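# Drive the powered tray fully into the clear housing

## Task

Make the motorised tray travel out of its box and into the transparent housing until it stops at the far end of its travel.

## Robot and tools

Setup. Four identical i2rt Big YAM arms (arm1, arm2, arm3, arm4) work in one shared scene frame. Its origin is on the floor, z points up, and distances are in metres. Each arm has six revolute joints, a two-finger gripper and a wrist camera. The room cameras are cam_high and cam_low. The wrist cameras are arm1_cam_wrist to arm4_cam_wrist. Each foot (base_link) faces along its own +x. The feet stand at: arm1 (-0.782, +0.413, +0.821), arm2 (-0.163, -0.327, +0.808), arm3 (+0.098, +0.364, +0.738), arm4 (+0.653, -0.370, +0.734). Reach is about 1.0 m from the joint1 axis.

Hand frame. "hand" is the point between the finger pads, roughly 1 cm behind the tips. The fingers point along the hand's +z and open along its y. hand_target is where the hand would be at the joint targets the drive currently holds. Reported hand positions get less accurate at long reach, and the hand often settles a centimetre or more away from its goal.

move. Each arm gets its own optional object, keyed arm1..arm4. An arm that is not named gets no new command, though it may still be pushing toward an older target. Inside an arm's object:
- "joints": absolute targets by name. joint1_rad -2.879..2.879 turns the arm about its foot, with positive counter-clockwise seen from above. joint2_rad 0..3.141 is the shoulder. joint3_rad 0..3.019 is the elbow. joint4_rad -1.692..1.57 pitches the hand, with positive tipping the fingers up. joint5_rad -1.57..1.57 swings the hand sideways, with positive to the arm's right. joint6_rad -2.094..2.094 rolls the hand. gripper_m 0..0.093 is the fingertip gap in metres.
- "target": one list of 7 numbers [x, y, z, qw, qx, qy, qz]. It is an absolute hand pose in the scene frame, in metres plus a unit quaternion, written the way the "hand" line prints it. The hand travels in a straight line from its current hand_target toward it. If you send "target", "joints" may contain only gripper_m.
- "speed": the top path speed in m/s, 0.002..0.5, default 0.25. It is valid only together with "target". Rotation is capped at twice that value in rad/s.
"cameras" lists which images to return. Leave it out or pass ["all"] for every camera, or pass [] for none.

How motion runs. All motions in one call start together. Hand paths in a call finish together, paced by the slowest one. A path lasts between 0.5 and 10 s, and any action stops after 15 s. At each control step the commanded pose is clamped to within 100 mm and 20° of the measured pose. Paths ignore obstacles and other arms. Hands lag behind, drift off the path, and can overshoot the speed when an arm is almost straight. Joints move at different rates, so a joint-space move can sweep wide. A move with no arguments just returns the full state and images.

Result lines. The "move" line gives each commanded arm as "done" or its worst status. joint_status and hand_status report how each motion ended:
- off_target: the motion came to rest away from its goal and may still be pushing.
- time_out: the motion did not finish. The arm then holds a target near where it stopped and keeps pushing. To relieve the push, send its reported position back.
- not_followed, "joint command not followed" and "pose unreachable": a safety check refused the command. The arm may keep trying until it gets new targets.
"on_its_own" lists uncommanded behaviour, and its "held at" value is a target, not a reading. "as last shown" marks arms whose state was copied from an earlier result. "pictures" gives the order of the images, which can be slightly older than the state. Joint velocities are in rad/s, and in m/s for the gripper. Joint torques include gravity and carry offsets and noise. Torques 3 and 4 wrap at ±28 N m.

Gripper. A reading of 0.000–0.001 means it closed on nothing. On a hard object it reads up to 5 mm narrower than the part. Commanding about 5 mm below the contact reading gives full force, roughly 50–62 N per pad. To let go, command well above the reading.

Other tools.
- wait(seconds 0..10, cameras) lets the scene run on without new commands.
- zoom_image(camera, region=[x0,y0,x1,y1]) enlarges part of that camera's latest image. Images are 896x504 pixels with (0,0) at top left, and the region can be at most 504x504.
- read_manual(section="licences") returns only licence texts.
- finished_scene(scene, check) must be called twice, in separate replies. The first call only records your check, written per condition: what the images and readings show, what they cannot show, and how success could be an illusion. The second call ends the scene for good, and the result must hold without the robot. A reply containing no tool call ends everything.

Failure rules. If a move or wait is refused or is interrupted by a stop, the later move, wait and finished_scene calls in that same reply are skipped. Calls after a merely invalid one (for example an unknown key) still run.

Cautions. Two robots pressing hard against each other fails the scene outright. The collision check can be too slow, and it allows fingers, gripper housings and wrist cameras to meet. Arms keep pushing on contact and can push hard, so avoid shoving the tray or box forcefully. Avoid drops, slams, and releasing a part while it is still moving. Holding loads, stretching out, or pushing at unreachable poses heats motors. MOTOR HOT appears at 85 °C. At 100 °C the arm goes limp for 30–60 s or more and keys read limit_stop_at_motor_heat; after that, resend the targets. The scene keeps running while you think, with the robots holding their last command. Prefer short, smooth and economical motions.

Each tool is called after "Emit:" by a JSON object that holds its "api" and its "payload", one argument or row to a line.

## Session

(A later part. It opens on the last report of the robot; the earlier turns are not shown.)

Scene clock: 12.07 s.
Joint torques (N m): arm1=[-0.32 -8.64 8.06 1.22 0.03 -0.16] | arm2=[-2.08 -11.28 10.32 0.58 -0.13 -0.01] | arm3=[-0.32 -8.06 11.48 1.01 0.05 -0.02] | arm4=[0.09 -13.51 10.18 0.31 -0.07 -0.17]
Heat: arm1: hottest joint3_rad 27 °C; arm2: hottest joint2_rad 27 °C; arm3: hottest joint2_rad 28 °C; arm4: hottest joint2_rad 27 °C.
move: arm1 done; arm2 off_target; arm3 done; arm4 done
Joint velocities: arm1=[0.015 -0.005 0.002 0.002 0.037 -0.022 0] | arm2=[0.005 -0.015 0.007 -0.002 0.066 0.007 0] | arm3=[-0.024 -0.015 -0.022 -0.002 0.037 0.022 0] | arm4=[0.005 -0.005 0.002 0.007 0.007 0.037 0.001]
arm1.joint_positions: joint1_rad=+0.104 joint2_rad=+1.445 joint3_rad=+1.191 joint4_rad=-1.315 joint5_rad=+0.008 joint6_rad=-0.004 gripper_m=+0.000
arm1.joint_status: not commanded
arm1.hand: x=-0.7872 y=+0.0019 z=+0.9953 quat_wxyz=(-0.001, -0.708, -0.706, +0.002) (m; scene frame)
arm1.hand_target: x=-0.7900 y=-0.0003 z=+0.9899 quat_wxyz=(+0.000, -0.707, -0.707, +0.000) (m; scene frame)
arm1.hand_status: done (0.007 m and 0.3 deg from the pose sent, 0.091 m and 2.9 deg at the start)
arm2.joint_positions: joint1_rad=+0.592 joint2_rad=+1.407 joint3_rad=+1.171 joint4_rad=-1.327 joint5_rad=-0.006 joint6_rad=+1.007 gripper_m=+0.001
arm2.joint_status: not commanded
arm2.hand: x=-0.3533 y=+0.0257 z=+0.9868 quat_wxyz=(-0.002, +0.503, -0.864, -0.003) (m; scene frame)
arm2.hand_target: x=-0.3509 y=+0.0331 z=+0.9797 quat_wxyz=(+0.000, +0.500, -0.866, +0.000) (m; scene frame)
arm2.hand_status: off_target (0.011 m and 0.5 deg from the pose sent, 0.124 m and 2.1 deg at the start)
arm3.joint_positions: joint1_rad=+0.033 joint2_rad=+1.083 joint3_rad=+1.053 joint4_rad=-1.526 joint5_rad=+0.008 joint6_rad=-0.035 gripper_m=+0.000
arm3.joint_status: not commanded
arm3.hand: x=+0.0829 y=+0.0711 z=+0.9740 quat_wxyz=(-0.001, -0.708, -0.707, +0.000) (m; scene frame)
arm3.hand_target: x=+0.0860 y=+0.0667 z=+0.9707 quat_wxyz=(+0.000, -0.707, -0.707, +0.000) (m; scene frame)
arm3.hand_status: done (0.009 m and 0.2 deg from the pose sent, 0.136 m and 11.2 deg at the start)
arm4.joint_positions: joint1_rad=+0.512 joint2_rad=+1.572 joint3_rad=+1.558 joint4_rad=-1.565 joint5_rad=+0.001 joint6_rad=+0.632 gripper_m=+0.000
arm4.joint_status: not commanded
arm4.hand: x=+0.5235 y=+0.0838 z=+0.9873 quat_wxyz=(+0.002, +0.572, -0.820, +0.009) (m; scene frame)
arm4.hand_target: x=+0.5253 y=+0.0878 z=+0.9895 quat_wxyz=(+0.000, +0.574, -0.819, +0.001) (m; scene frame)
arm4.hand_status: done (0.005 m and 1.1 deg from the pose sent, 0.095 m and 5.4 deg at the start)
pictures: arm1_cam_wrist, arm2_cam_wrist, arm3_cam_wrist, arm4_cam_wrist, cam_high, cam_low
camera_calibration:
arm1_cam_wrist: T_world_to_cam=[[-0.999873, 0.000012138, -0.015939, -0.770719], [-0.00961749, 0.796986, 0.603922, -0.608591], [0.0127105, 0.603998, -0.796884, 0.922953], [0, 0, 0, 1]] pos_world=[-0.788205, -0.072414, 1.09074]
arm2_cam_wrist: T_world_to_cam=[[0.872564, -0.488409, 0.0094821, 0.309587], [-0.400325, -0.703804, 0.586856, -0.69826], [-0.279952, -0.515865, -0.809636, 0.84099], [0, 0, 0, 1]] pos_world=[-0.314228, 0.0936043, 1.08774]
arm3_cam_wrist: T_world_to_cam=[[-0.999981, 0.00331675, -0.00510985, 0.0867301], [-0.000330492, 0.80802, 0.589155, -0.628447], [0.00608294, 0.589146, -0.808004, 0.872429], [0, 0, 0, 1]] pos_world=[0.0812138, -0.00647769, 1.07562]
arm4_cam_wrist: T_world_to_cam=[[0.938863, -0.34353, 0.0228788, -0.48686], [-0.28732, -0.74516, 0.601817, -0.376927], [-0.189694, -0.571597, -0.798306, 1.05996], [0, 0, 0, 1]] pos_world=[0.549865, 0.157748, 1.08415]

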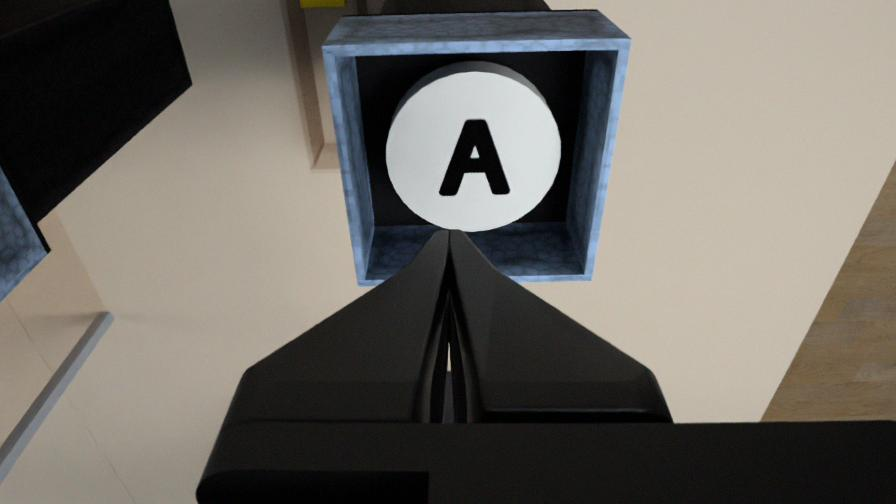

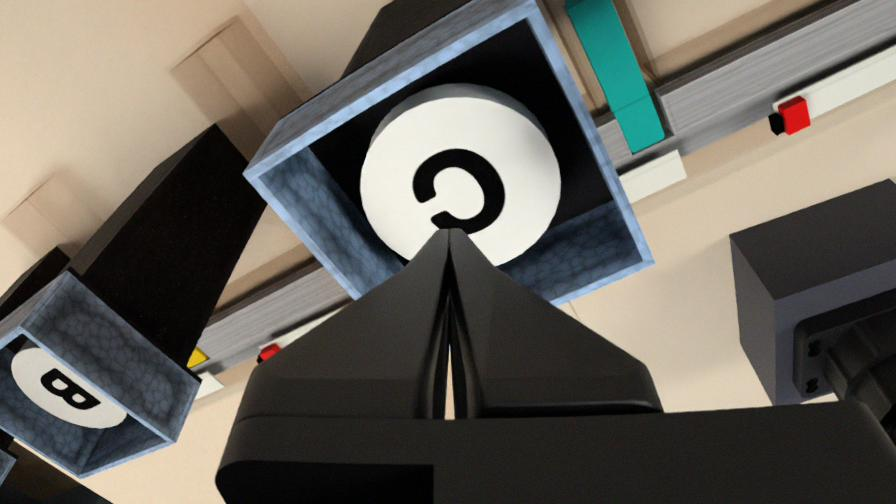

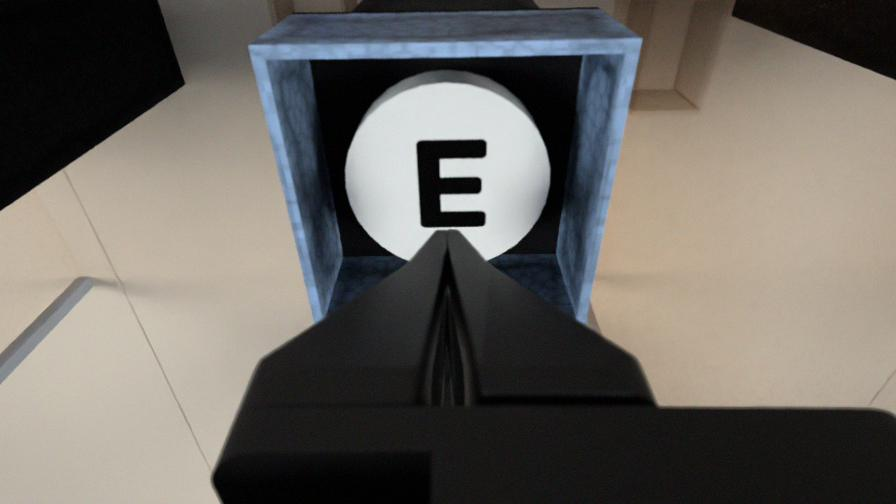

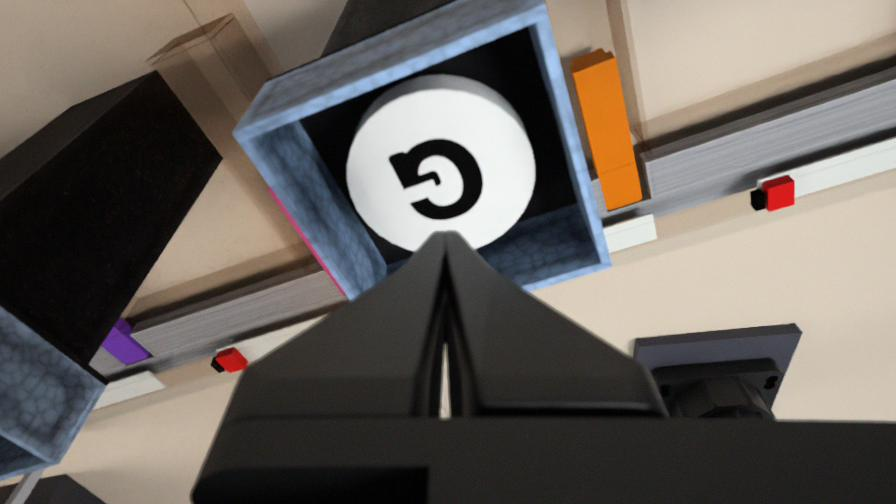

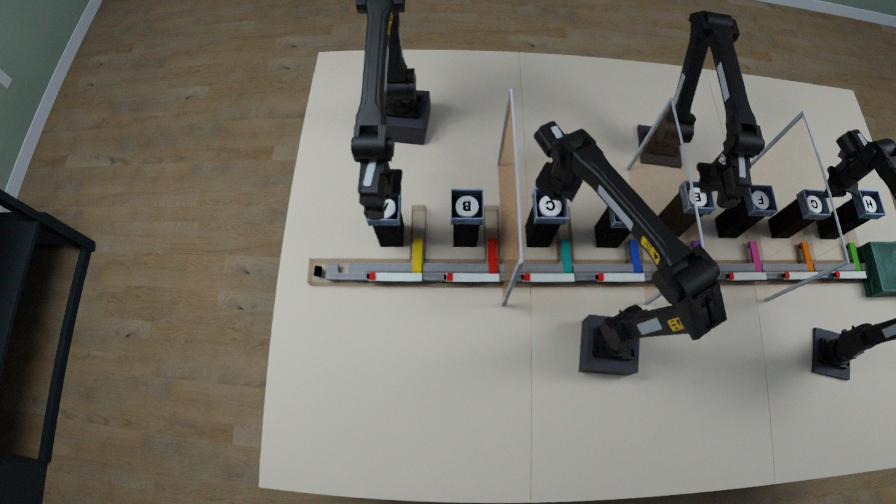

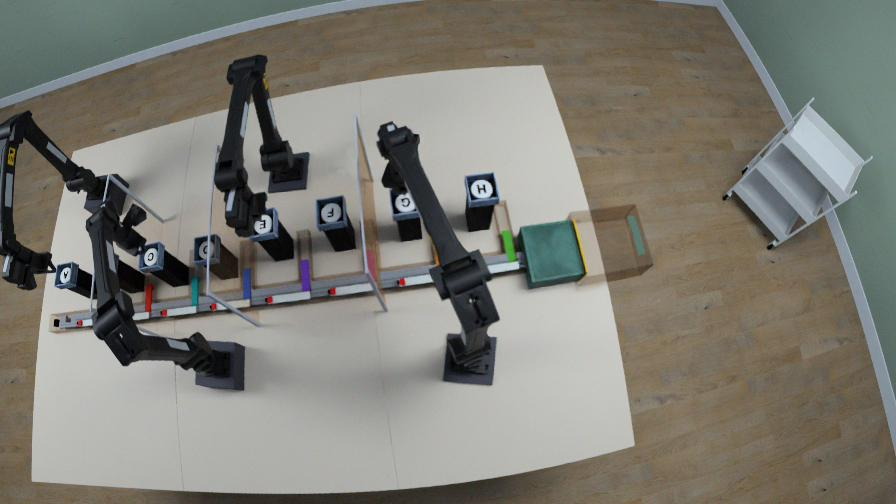

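Emit:
{"api": "move", "payload": {
  "arm1": {"target": [-0.797, 0.008, 0.93, 0, 0.7071, 0.7071, 0], "speed": 0.12},
  "arm2": {"target": [-0.3485, 0.024, 0.93, 0, -0.5, 0.866, 0], "speed": 0.12},
  "arm3": {"target": [0.085, 0.061, 0.93, 0, 0.7071, 0.7071, 0], "speed": 0.12},
  "arm4": {"target": [0.526, 0.087, 0.93, 0, -0.574, 0.819, 0], "speed": 0.12}
}}

Scene clock: 14.00 s.
Joint torques (N m): arm1=[-0.21 -8.64 7.69 1.31 0 -0.18] | arm2=[-1.26 -9.88 8.09 1.42 -0.13 0.07] | arm3=[-0.73 -6.42 9.05 1.77 0.01 -0.09] | arm4=[0.09 -12.4 8.08 0.69 -0.1 -0.18]
Heat: arm1: hottest joint3_rad 27 °C; arm2: hottest joint2_rad 27 °C; arm3: hottest joint2_rad 28 °C; arm4: hottest joint2_rad 27 °C.
move: arm1 done; arm2 off_target; arm3 off_target; arm4 off_target
Joint velocities: arm1=[-0.015 -0.005 -0.002 -0.007 0.051 -0.007 -0.001] | arm2=[-0.015 -0.005 -0.012 0.007 -0.007 -0.007 0] | arm3=[-0.005 -0.005 -0.007 -0.007 -0.007 0.022 0] | arm4=[-0.005 -0.005 -0.017 -0.007 -0.081 -0.007 -0.001]
arm1.joint_positions: joint1_rad=+0.086 joint2_rad=+1.476 joint3_rad=+1.057 joint4_rad=-1.151 joint5_rad=+0.008 joint6_rad=-0.022 gripper_m=+0.000
arm1.joint_status: not commanded
arm1.hand: x=-0.7941 y=+0.0111 z=+0.9351 quat_wxyz=(-0.001, -0.708, -0.706, +0.002) (m; scene frame)
arm1.hand_target: x=-0.7968 y=+0.0092 z=+0.9303 quat_wxyz=(+0.000, -0.707, -0.707, +0.000) (m; scene frame)
arm1.hand_status: done (0.007 m and 0.3 deg from the pose sent, 0.066 m and 0.3 deg at the start)
arm2.joint_positions: joint1_rad=+0.592 joint2_rad=+1.408 joint3_rad=+1.077 joint4_rad=-1.206 joint5_rad=-0.006 joint6_rad=+1.006 gripper_m=+0.001
arm2.joint_status: not commanded
arm2.hand: x=-0.3512 y=+0.0225 z=+0.9518 quat_wxyz=(-0.002, +0.503, -0.864, -0.015) (m; scene frame)
arm2.hand_target: x=-0.3480 y=+0.0226 z=+0.9308 quat_wxyz=(+0.000, +0.500, -0.866, +0.000) (m; scene frame)
arm2.hand_status: off_target (0.022 m and 1.8 deg from the pose sent, 0.057 m and 0.5 deg at the start)
arm3.joint_positions: joint1_rad=+0.033 joint2_rad=+1.087 joint3_rad=+0.992 joint4_rad=-1.430 joint5_rad=+0.008 joint6_rad=-0.034 gripper_m=+0.000
arm3.joint_status: not commanded
arm3.hand: x=+0.0829 y=+0.0639 z=+0.9498 quat_wxyz=(-0.012, -0.708, -0.706, +0.011) (m; scene frame)
arm3.hand_target: x=+0.0849 y=+0.0630 z=+0.9306 quat_wxyz=(+0.000, -0.707, -0.707, +0.000) (m; scene frame)
arm3.hand_status: off_target (0.020 m and 1.8 deg from the pose sent, 0.045 m and 0.2 deg at the start)
arm4.joint_positions: joint1_rad=+0.511 joint2_rad=+1.571 joint3_rad=+1.437 joint4_rad=-1.419 joint5_rad=+0.001 joint6_rad=+0.632 gripper_m=+0.000
arm4.joint_status: not commanded
arm4.hand: x=+0.5234 y=+0.0862 z=+0.9418 quat_wxyz=(-0.002, +0.571, -0.821, -0.004) (m; scene frame)
arm4.hand_target: x=+0.5261 y=+0.0867 z=+0.9302 quat_wxyz=(+0.000, +0.574, -0.819, +0.000) (m; scene frame)
arm4.hand_status: off_target (0.012 m and 0.6 deg from the pose sent, 0.057 m and 1.1 deg at the start)
pictures: arm1_cam_wrist, arm2_cam_wrist, arm3_cam_wrist, arm4_cam_wrist, cam_high, cam_low
camera_calibration:
arm1_cam_wrist: T_world_to_cam=[[-0.999873, 0.000402429, -0.0159415, -0.778585], [-0.00931963, 0.79644, 0.604646, -0.580039], [0.0129398, 0.604717, -0.796335, 0.869171], [0, 0, 0, 1]] pos_world=[-0.795138, -0.0633234, 1.03046]
arm2_cam_wrist: T_world_to_cam=[[0.872852, -0.487856, -0.011249, 0.326349], [-0.393028, -0.716479, 0.576356, -0.666394], [-0.289238, -0.498652, -0.817121, 0.81502], [0, 0, 0, 1]] pos_world=[-0.311031, 0.0881654, 1.05372]
arm3_cam_wrist: T_world_to_cam=[[-0.999984, 0.00386908, -0.00412137, 0.0856443], [0.000868909, 0.825608, 0.564243, -0.585933], [0.00558574, 0.56423, -0.825599, 0.8754], [0, 0, 0, 1]] pos_world=[0.0812623, -0.0105078, 1.05369]
arm4_cam_wrist: T_world_to_cam=[[0.938717, -0.344611, 0.0073968, -0.470132], [-0.283599, -0.759968, 0.584824, -0.332387], [-0.195915, -0.551082, -0.811126, 1.03854], [0, 0, 0, 1]] pos_world=[0.550522, 0.157705, 1.04025]

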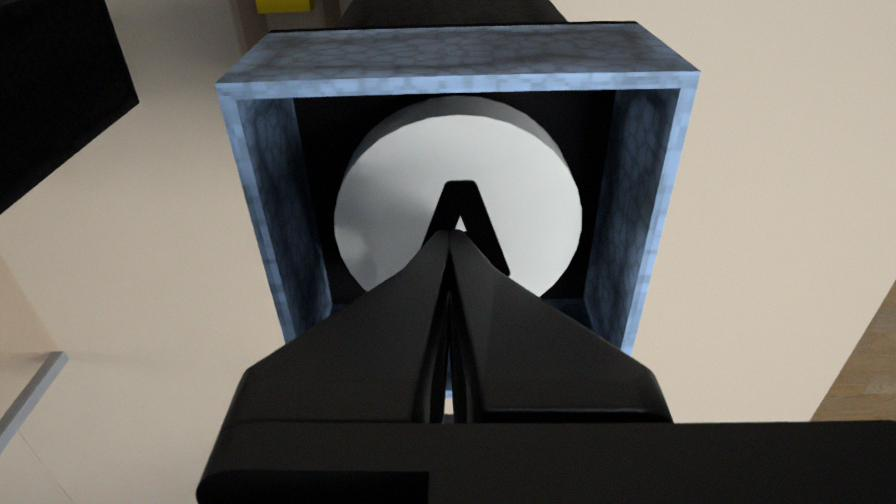

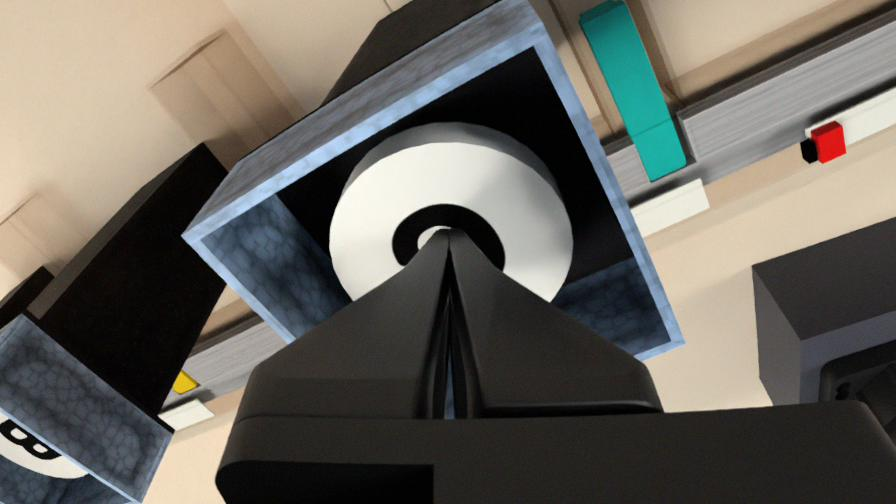

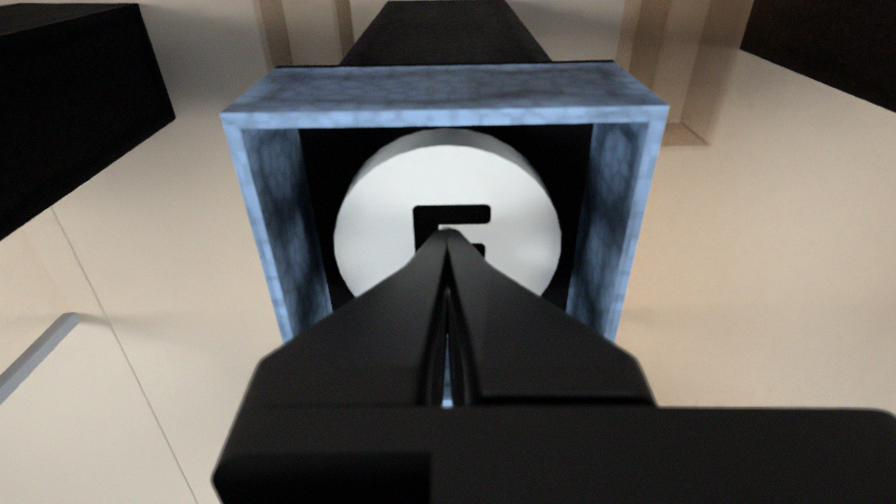

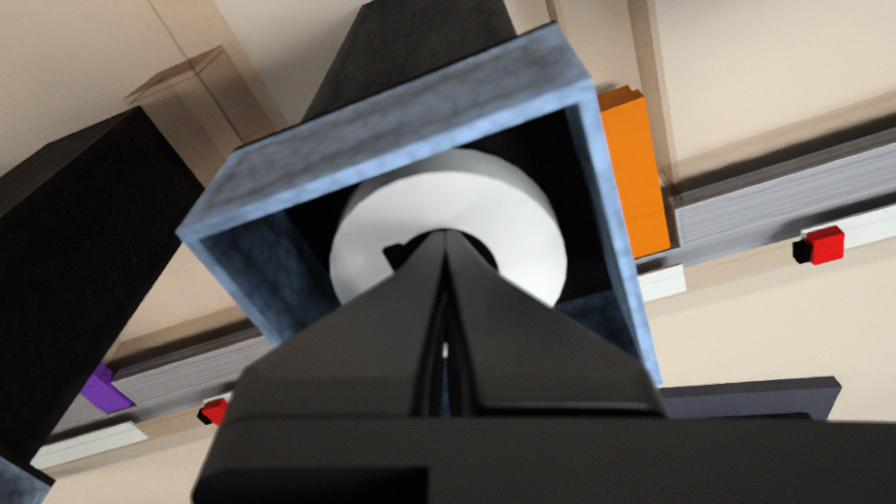

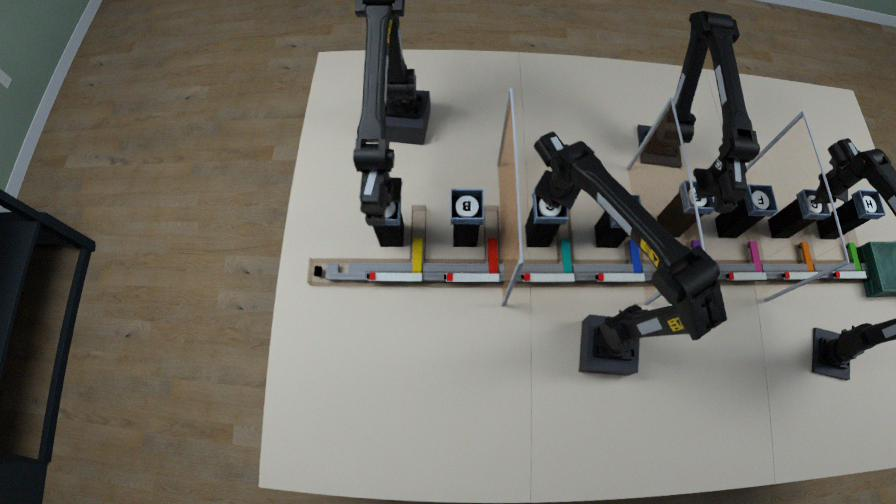

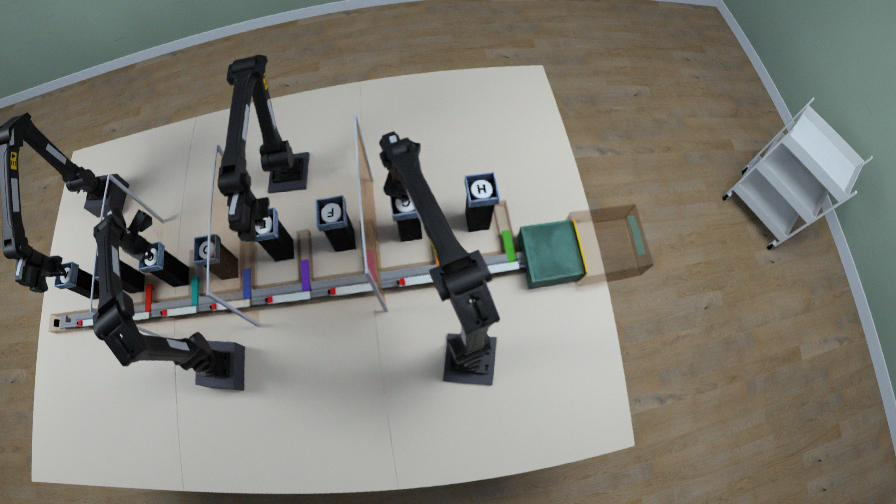

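Emit:
{"api": "move", "payload": {
  "arm1": {"target": [-0.797, 0.011, 0.90, 0, 0.7071, 0.7071, 0], "speed": 0.12},
  "arm2": {"target": [-0.3485, 0.022, 0.90, 0, -0.5, 0.866, 0], "speed": 0.12},
  "arm3": {"target": [0.085, 0.063, 0.90, 0, 0.7071, 0.7071, 0], "speed": 0.12},
  "arm4": {"target": [0.526, 0.087, 0.90, 0, -0.574, 0.819, 0], "speed": 0.12}
}}

Scene clock: 15.20 s.
Joint torques (N m): arm1=[-0.26 -6.59 5.85 2.35 0.02 -0.17] | arm2=[-1.26 -8 5.65 1.87 -0.1 0.11] | arm3=[-0.79 -4.19 6.3 2.26 0.02 -0.11] | arm4=[0.09 -9.76 6.32 1.39 -0.11 -0.18]
Heat: arm1: hottest joint3_rad 27 °C; arm2: hottest joint2_rad 27 °C; arm3: hottest joint2_rad 28 °C; arm4: hottest joint2_rad 27 °C.
move: arm1 off_target; arm2 off_target; arm3 off_target; arm4 off_target
Joint velocities: arm1=[-0.005 -0.015 0.007 -0.012 0.022 -0.037 -0.001] | arm2=[-0.015 0.005 0.007 -0.012 0.007 -0.007 0] | arm3=[0.015 -0.024 -0.002 0.002 -0.051 0.037 0] | arm4=[-0.005 -0.005 -0.002 -0.012 -0.037 -0.022 0]
arm1.joint_positions: joint1_rad=+0.086 joint2_rad=+1.476 joint3_rad=+1.029 joint4_rad=-1.092 joint5_rad=+0.008 joint6_rad=-0.023 gripper_m=+0.000
arm1.joint_status: not commanded
arm1.hand: x=-0.7942 y=+0.0076 z=+0.9255 quat_wxyz=(-0.012, -0.708, -0.706, +0.013) (m; scene frame)
arm1.hand_target: x=-0.7967 y=+0.0129 z=+0.9013 quat_wxyz=(+0.000, -0.707, -0.707, +0.000) (m; scene frame)
arm1.hand_status: off_target (0.026 m and 2.0 deg from the pose sent, 0.035 m and 0.3 deg at the start)
arm2.joint_positions: joint1_rad=+0.592 joint2_rad=+1.407 joint3_rad=+1.048 joint4_rad=-1.138 joint5_rad=-0.006 joint6_rad=+1.006 gripper_m=+0.001
arm2.joint_status: not commanded
arm2.hand: x=-0.3541 y=+0.0279 z=+0.9427 quat_wxyz=(-0.003, +0.503, -0.864, -0.036) (m; scene frame)
arm2.hand_target: x=-0.3470 y=+0.0187 z=+0.9030 quat_wxyz=(+0.000, +0.500, -0.866, +0.000) (m; scene frame)
arm2.hand_status: off_target (0.043 m and 4.2 deg from the pose sent, 0.052 m and 1.8 deg at the start)
arm3.joint_positions: joint1_rad=+0.033 joint2_rad=+1.065 joint3_rad=+0.953 joint4_rad=-1.368 joint5_rad=+0.008 joint6_rad=-0.034 gripper_m=+0.000
arm3.joint_status: not commanded
arm3.hand: x=+0.0829 y=+0.0617 z=+0.9411 quat_wxyz=(-0.027, -0.708, -0.706, +0.027) (m; scene frame)
arm3.hand_target: x=+0.0849 y=+0.0676 z=+0.9032 quat_wxyz=(+0.000, -0.707, -0.707, +0.000) (m; scene frame)
arm3.hand_status: off_target (0.041 m and 4.4 deg from the pose sent, 0.050 m and 1.8 deg at the start)
arm4.joint_positions: joint1_rad=+0.511 joint2_rad=+1.556 joint3_rad=+1.394 joint4_rad=-1.361 joint5_rad=+0.001 joint6_rad=+0.632 gripper_m=+0.000
arm4.joint_status: not commanded
arm4.hand: x=+0.5235 y=+0.0861 z=+0.9322 quat_wxyz=(-0.007, +0.571, -0.821, -0.018) (m; scene frame)
arm4.hand_target: x=+0.5264 y=+0.0853 z=+0.9011 quat_wxyz=(+0.000, +0.574, -0.819, +0.000) (m; scene frame)
arm4.hand_status: off_target (0.032 m and 2.2 deg from the pose sent, 0.042 m and 0.6 deg at the start)
pictures: arm1_cam_wrist, arm2_cam_wrist, arm3_cam_wrist, arm4_cam_wrist, cam_high, cam_low
camera_calibration:
arm1_cam_wrist: T_world_to_cam=[[-0.999885, -0.000630849, -0.0151696, -0.779468], [-0.00930531, 0.81495, 0.579457, -0.548376], [0.0119969, 0.579531, -0.814862, 0.880226], [0, 0, 0, 1]] pos_world=[-0.795041, -0.0637112, 1.0232]
arm2_cam_wrist: T_world_to_cam=[[0.872474, -0.486454, -0.0463864, 0.364363], [-0.381472, -0.737345, 0.557495, -0.635947], [-0.305399, -0.468705, -0.828883, 0.814025], [0, 0, 0, 1]] pos_world=[-0.311891, 0.089871, 1.04617]
arm3_cam_wrist: T_world_to_cam=[[-0.999988, 0.00417021, -0.00269751, 0.0842671], [0.00212153, 0.849743, 0.527193, -0.54593], [0.00449069, 0.52718, -0.849742, 0.894589], [0, 0, 0, 1]] pos_world=[0.081407, -0.0080609, 1.04821]
arm4_cam_wrist: T_world_to_cam=[[0.938714, -0.344554, -0.00988846, -0.454031], [-0.278956, -0.776224, 0.565385, -0.309756], [-0.202481, -0.527977, -0.824768, 1.04485], [0, 0, 0, 1]] pos_world=[0.551361, 0.154781, 1.0324]

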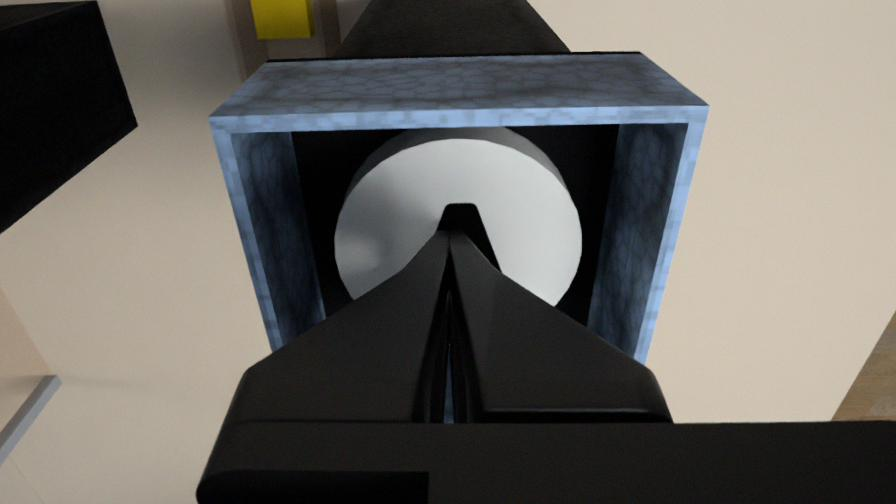

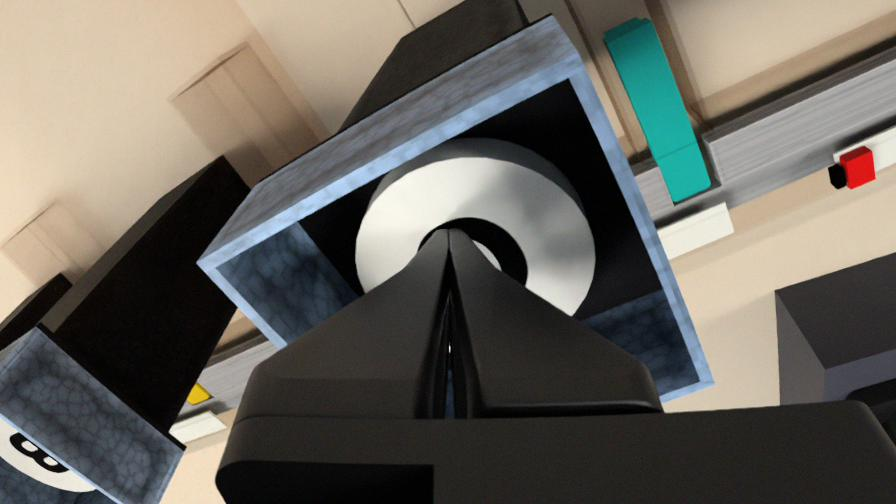

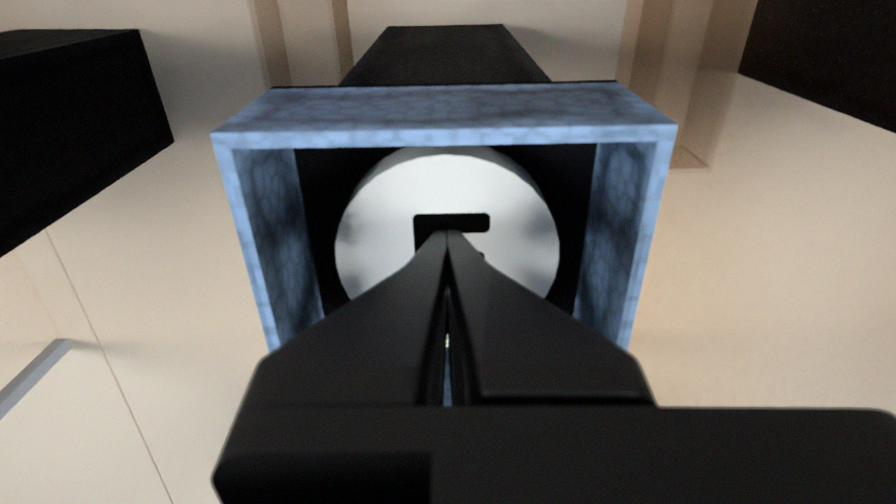

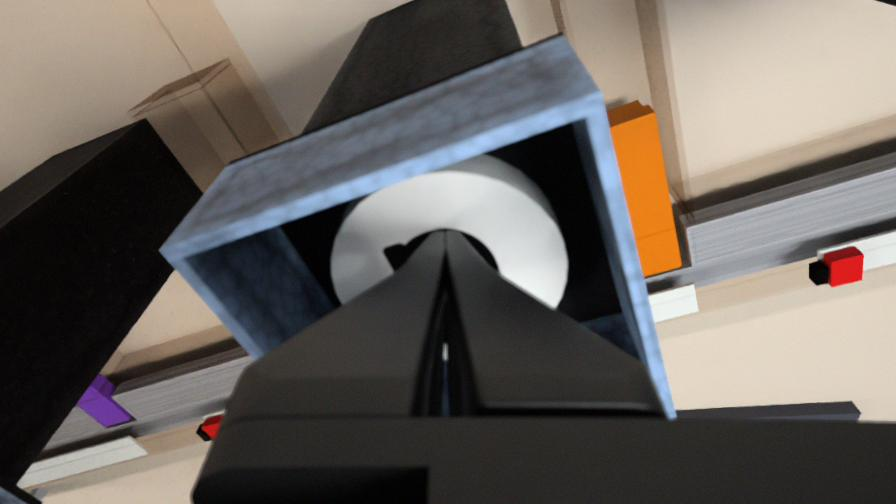

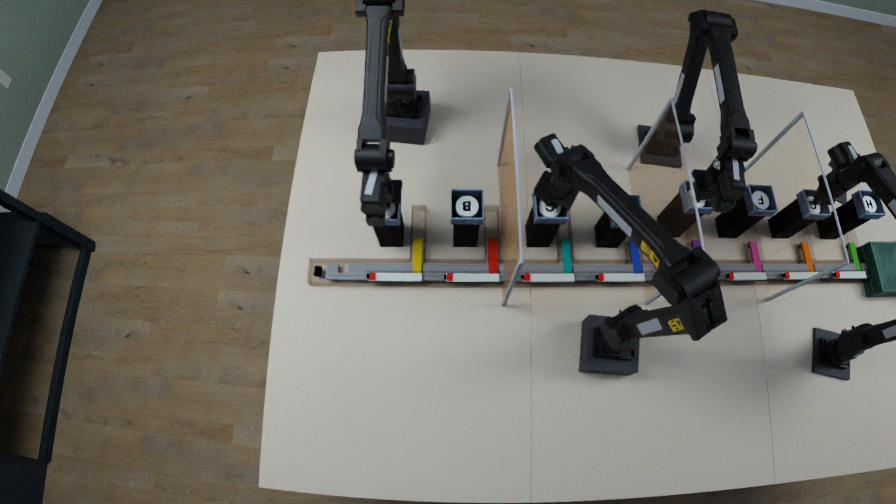

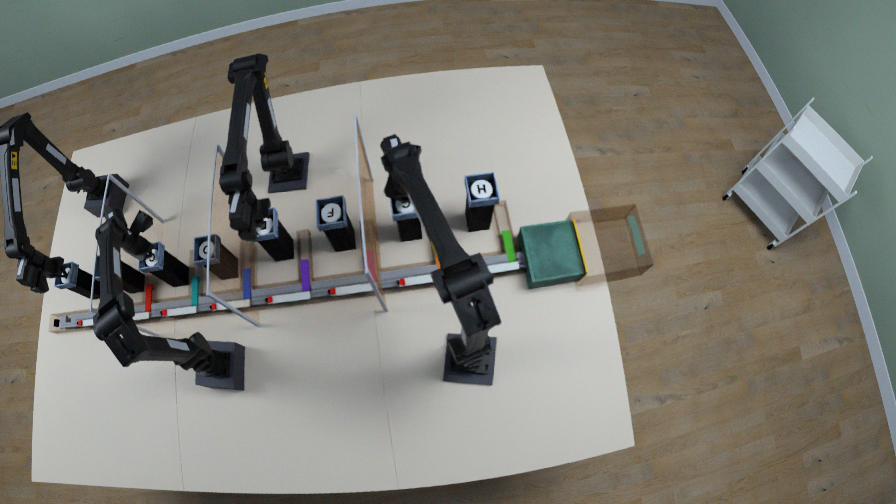

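Emit:
{"api": "move", "payload": {
  "arm1": {"target": [-0.797, 0.015, 0.86, 0, 0.7071, 0.7071, 0], "speed": 0.12},
  "arm2": {"target": [-0.347, 0.014, 0.86, 0, -0.5, 0.866, 0], "speed": 0.12},
  "arm3": {"target": [0.085, 0.067, 0.86, 0, 0.7071, 0.7071, 0], "speed": 0.12},
  "arm4": {"target": [0.526, 0.084, 0.86, 0, -0.574, 0.819, 0], "speed": 0.12}
}}

Scene clock: 16.57 s.
Joint torques (N m): arm1=[-0.03 -2.78 3.88 3.02 -0.02 -0.17] | arm2=[-0.62 -2.2 3.08 2.56 -0.02 0.21] | arm3=[-1.03 0.5 2.62 2.51 0.02 -0.12] | arm4=[0.21 -4.25 4 1.8 -0.11 -0.17]
Heat: arm1: hottest joint3_rad 27 °C; arm2: hottest joint2_rad 27 °C; arm3: hottest joint2_rad 28 °C; arm4: hottest joint2_rad 27 °C.
move: arm1 off_target; arm2 off_target; arm3 off_target; arm4 off_target
Joint velocities: arm1=[0.005 0.005 -0.022 -0.017 0.007 0.022 -0.001] | arm2=[-0.015 -0.015 -0.012 -0.027 -0.022 0.022 -0.001] | arm3=[-0.005 -0.015 -0.007 -0.002 -0.022 -0.007 0] | arm4=[-0.015 0.015 0.007 0.007 0.007 0.037 0]
arm1.joint_positions: joint1_rad=+0.086 joint2_rad=+1.455 joint3_rad=+0.987 joint4_rad=-1.002 joint5_rad=+0.008 joint6_rad=-0.023 gripper_m=+0.000
arm1.joint_status: not commanded
arm1.hand: x=-0.7942 y=+0.0023 z=+0.9202 quat_wxyz=(-0.036, -0.707, -0.705, +0.038) (m; scene frame)
arm1.hand_target: x=-0.7962 y=+0.0220 z=+0.8668 quat_wxyz=(-0.001, -0.707, -0.707, +0.000) (m; scene frame)
arm1.hand_status: off_target (0.062 m and 6.0 deg from the pose sent, 0.066 m and 2.0 deg at the start)
arm2.joint_positions: joint1_rad=+0.592 joint2_rad=+1.362 joint3_rad=+0.992 joint4_rad=-1.055 joint5_rad=-0.007 joint6_rad=+1.006 gripper_m=+0.001
arm2.joint_status: not commanded
arm2.hand: x=-0.3535 y=+0.0266 z=+0.9401 quat_wxyz=(-0.004, +0.502, -0.862, -0.072) (m; scene frame)
arm2.hand_target: x=-0.3419 y=+0.0043 z=+0.8705 quat_wxyz=(+0.000, +0.500, -0.866, +0.000) (m; scene frame)
arm2.hand_status: off_target (0.081 m and 8.2 deg from the pose sent, 0.084 m and 4.2 deg at the start)
arm3.joint_positions: joint1_rad=+0.033 joint2_rad=+1.011 joint3_rad=+0.903 joint4_rad=-1.280 joint5_rad=+0.008 joint6_rad=-0.034 gripper_m=+0.000
arm3.joint_status: not commanded
arm3.hand: x=+0.0828 y=+0.0587 z=+0.9385 quat_wxyz=(-0.058, -0.706, -0.703, +0.061) (m; scene frame)
arm3.hand_target: x=+0.0851 y=+0.0799 z=+0.8708 quat_wxyz=(+0.000, -0.707, -0.707, +0.000) (m; scene frame)
arm3.hand_status: off_target (0.079 m and 9.6 deg from the pose sent, 0.081 m and 4.4 deg at the start)
arm4.joint_positions: joint1_rad=+0.511 joint2_rad=+1.509 joint3_rad=+1.330 joint4_rad=-1.272 joint5_rad=+0.001 joint6_rad=+0.632 gripper_m=+0.000
arm4.joint_status: not commanded
arm4.hand: x=+0.5237 y=+0.0850 z=+0.9302 quat_wxyz=(-0.019, +0.570, -0.819, -0.052) (m; scene frame)
arm4.hand_target: x=+0.5278 y=+0.0771 z=+0.8650 quat_wxyz=(+0.000, +0.574, -0.819, +0.000) (m; scene frame)
arm4.hand_status: off_target (0.070 m and 6.4 deg from the pose sent, 0.072 m and 2.2 deg at the start)
pictures: arm1_cam_wrist, arm2_cam_wrist, arm3_cam_wrist, arm4_cam_wrist, cam_high, cam_low
camera_calibration:
arm1_cam_wrist: T_world_to_cam=[[-0.999909, -0.00152371, -0.0133953, -0.781295], [-0.00828719, 0.853175, 0.52156, -0.486909], [0.0106338, 0.521623, -0.85311, 0.913247], [0, 0, 0, 1]] pos_world=[-0.79497, -0.062143, 1.02259]
arm2_cam_wrist: T_world_to_cam=[[0.870216, -0.481026, -0.106482, 0.418677], [-0.362447, -0.771459, 0.522956, -0.595135], [-0.333702, -0.41649, -0.845682, 0.815844], [0, 0, 0, 1]] pos_world=[-0.307794, 0.0820634, 1.04576]
arm3_cam_wrist: T_world_to_cam=[[-0.999988, 0.00499529, 0.000210521, 0.0814136], [0.00456256, 0.894521, 0.447002, -0.469572], [0.00204459, 0.446997, -0.894533, 0.940868], [0, 0, 0, 1]] pos_world=[0.0816314, -0.000929749, 1.05152]
arm4_cam_wrist: T_world_to_cam=[[0.938099, -0.342253, -0.0532241, -0.41423], [-0.267853, -0.814262, 0.515008, -0.265138], [-0.219601, -0.468872, -0.855532, 1.07523], [0, 0, 0, 1]] pos_world=[0.553692, 0.146482, 1.0344]

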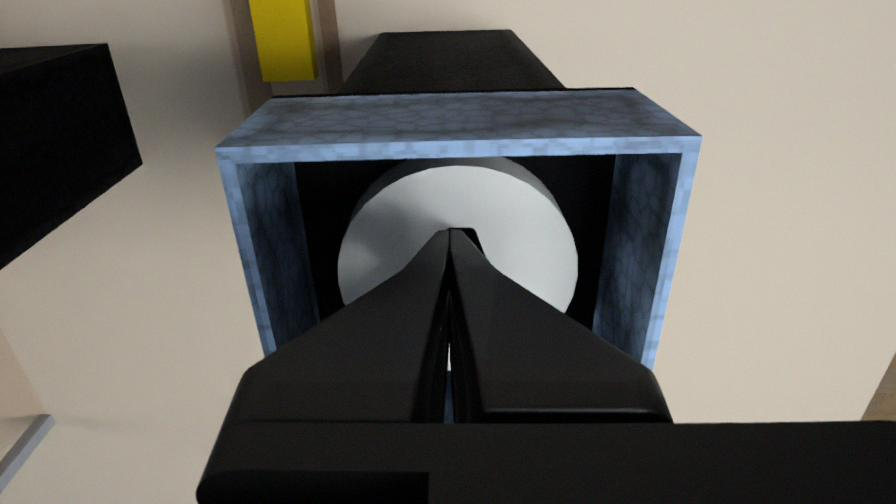

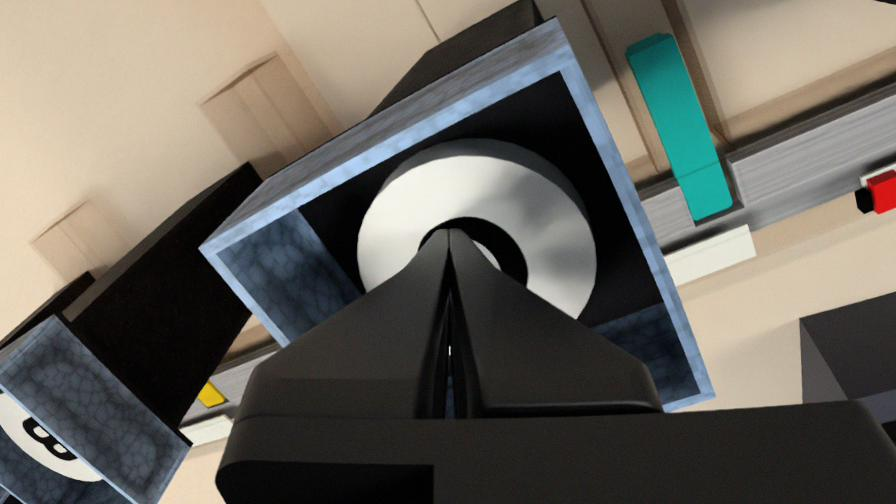

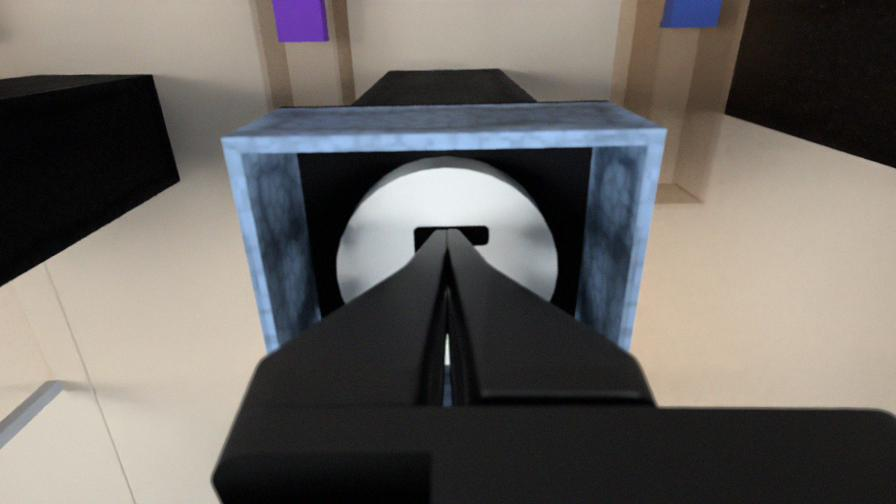

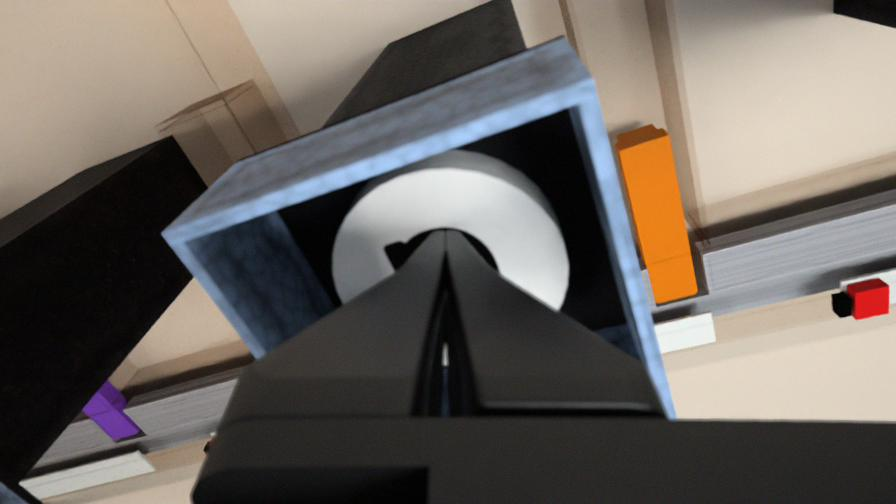

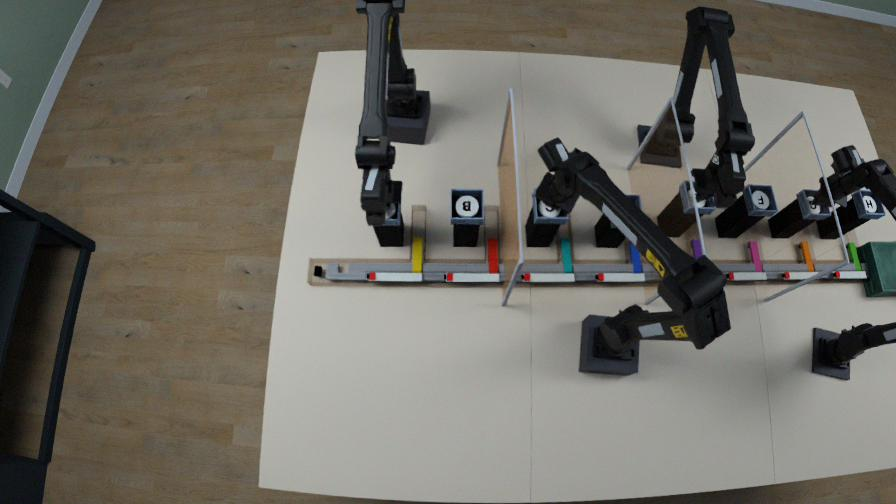

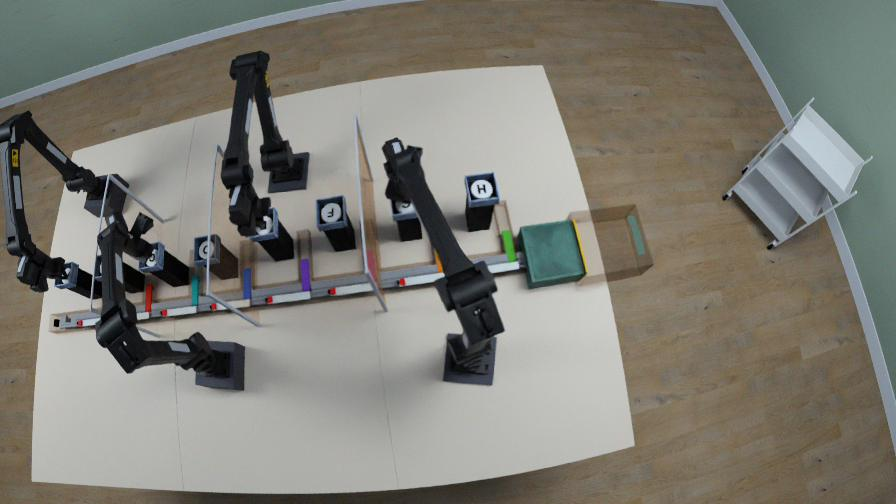

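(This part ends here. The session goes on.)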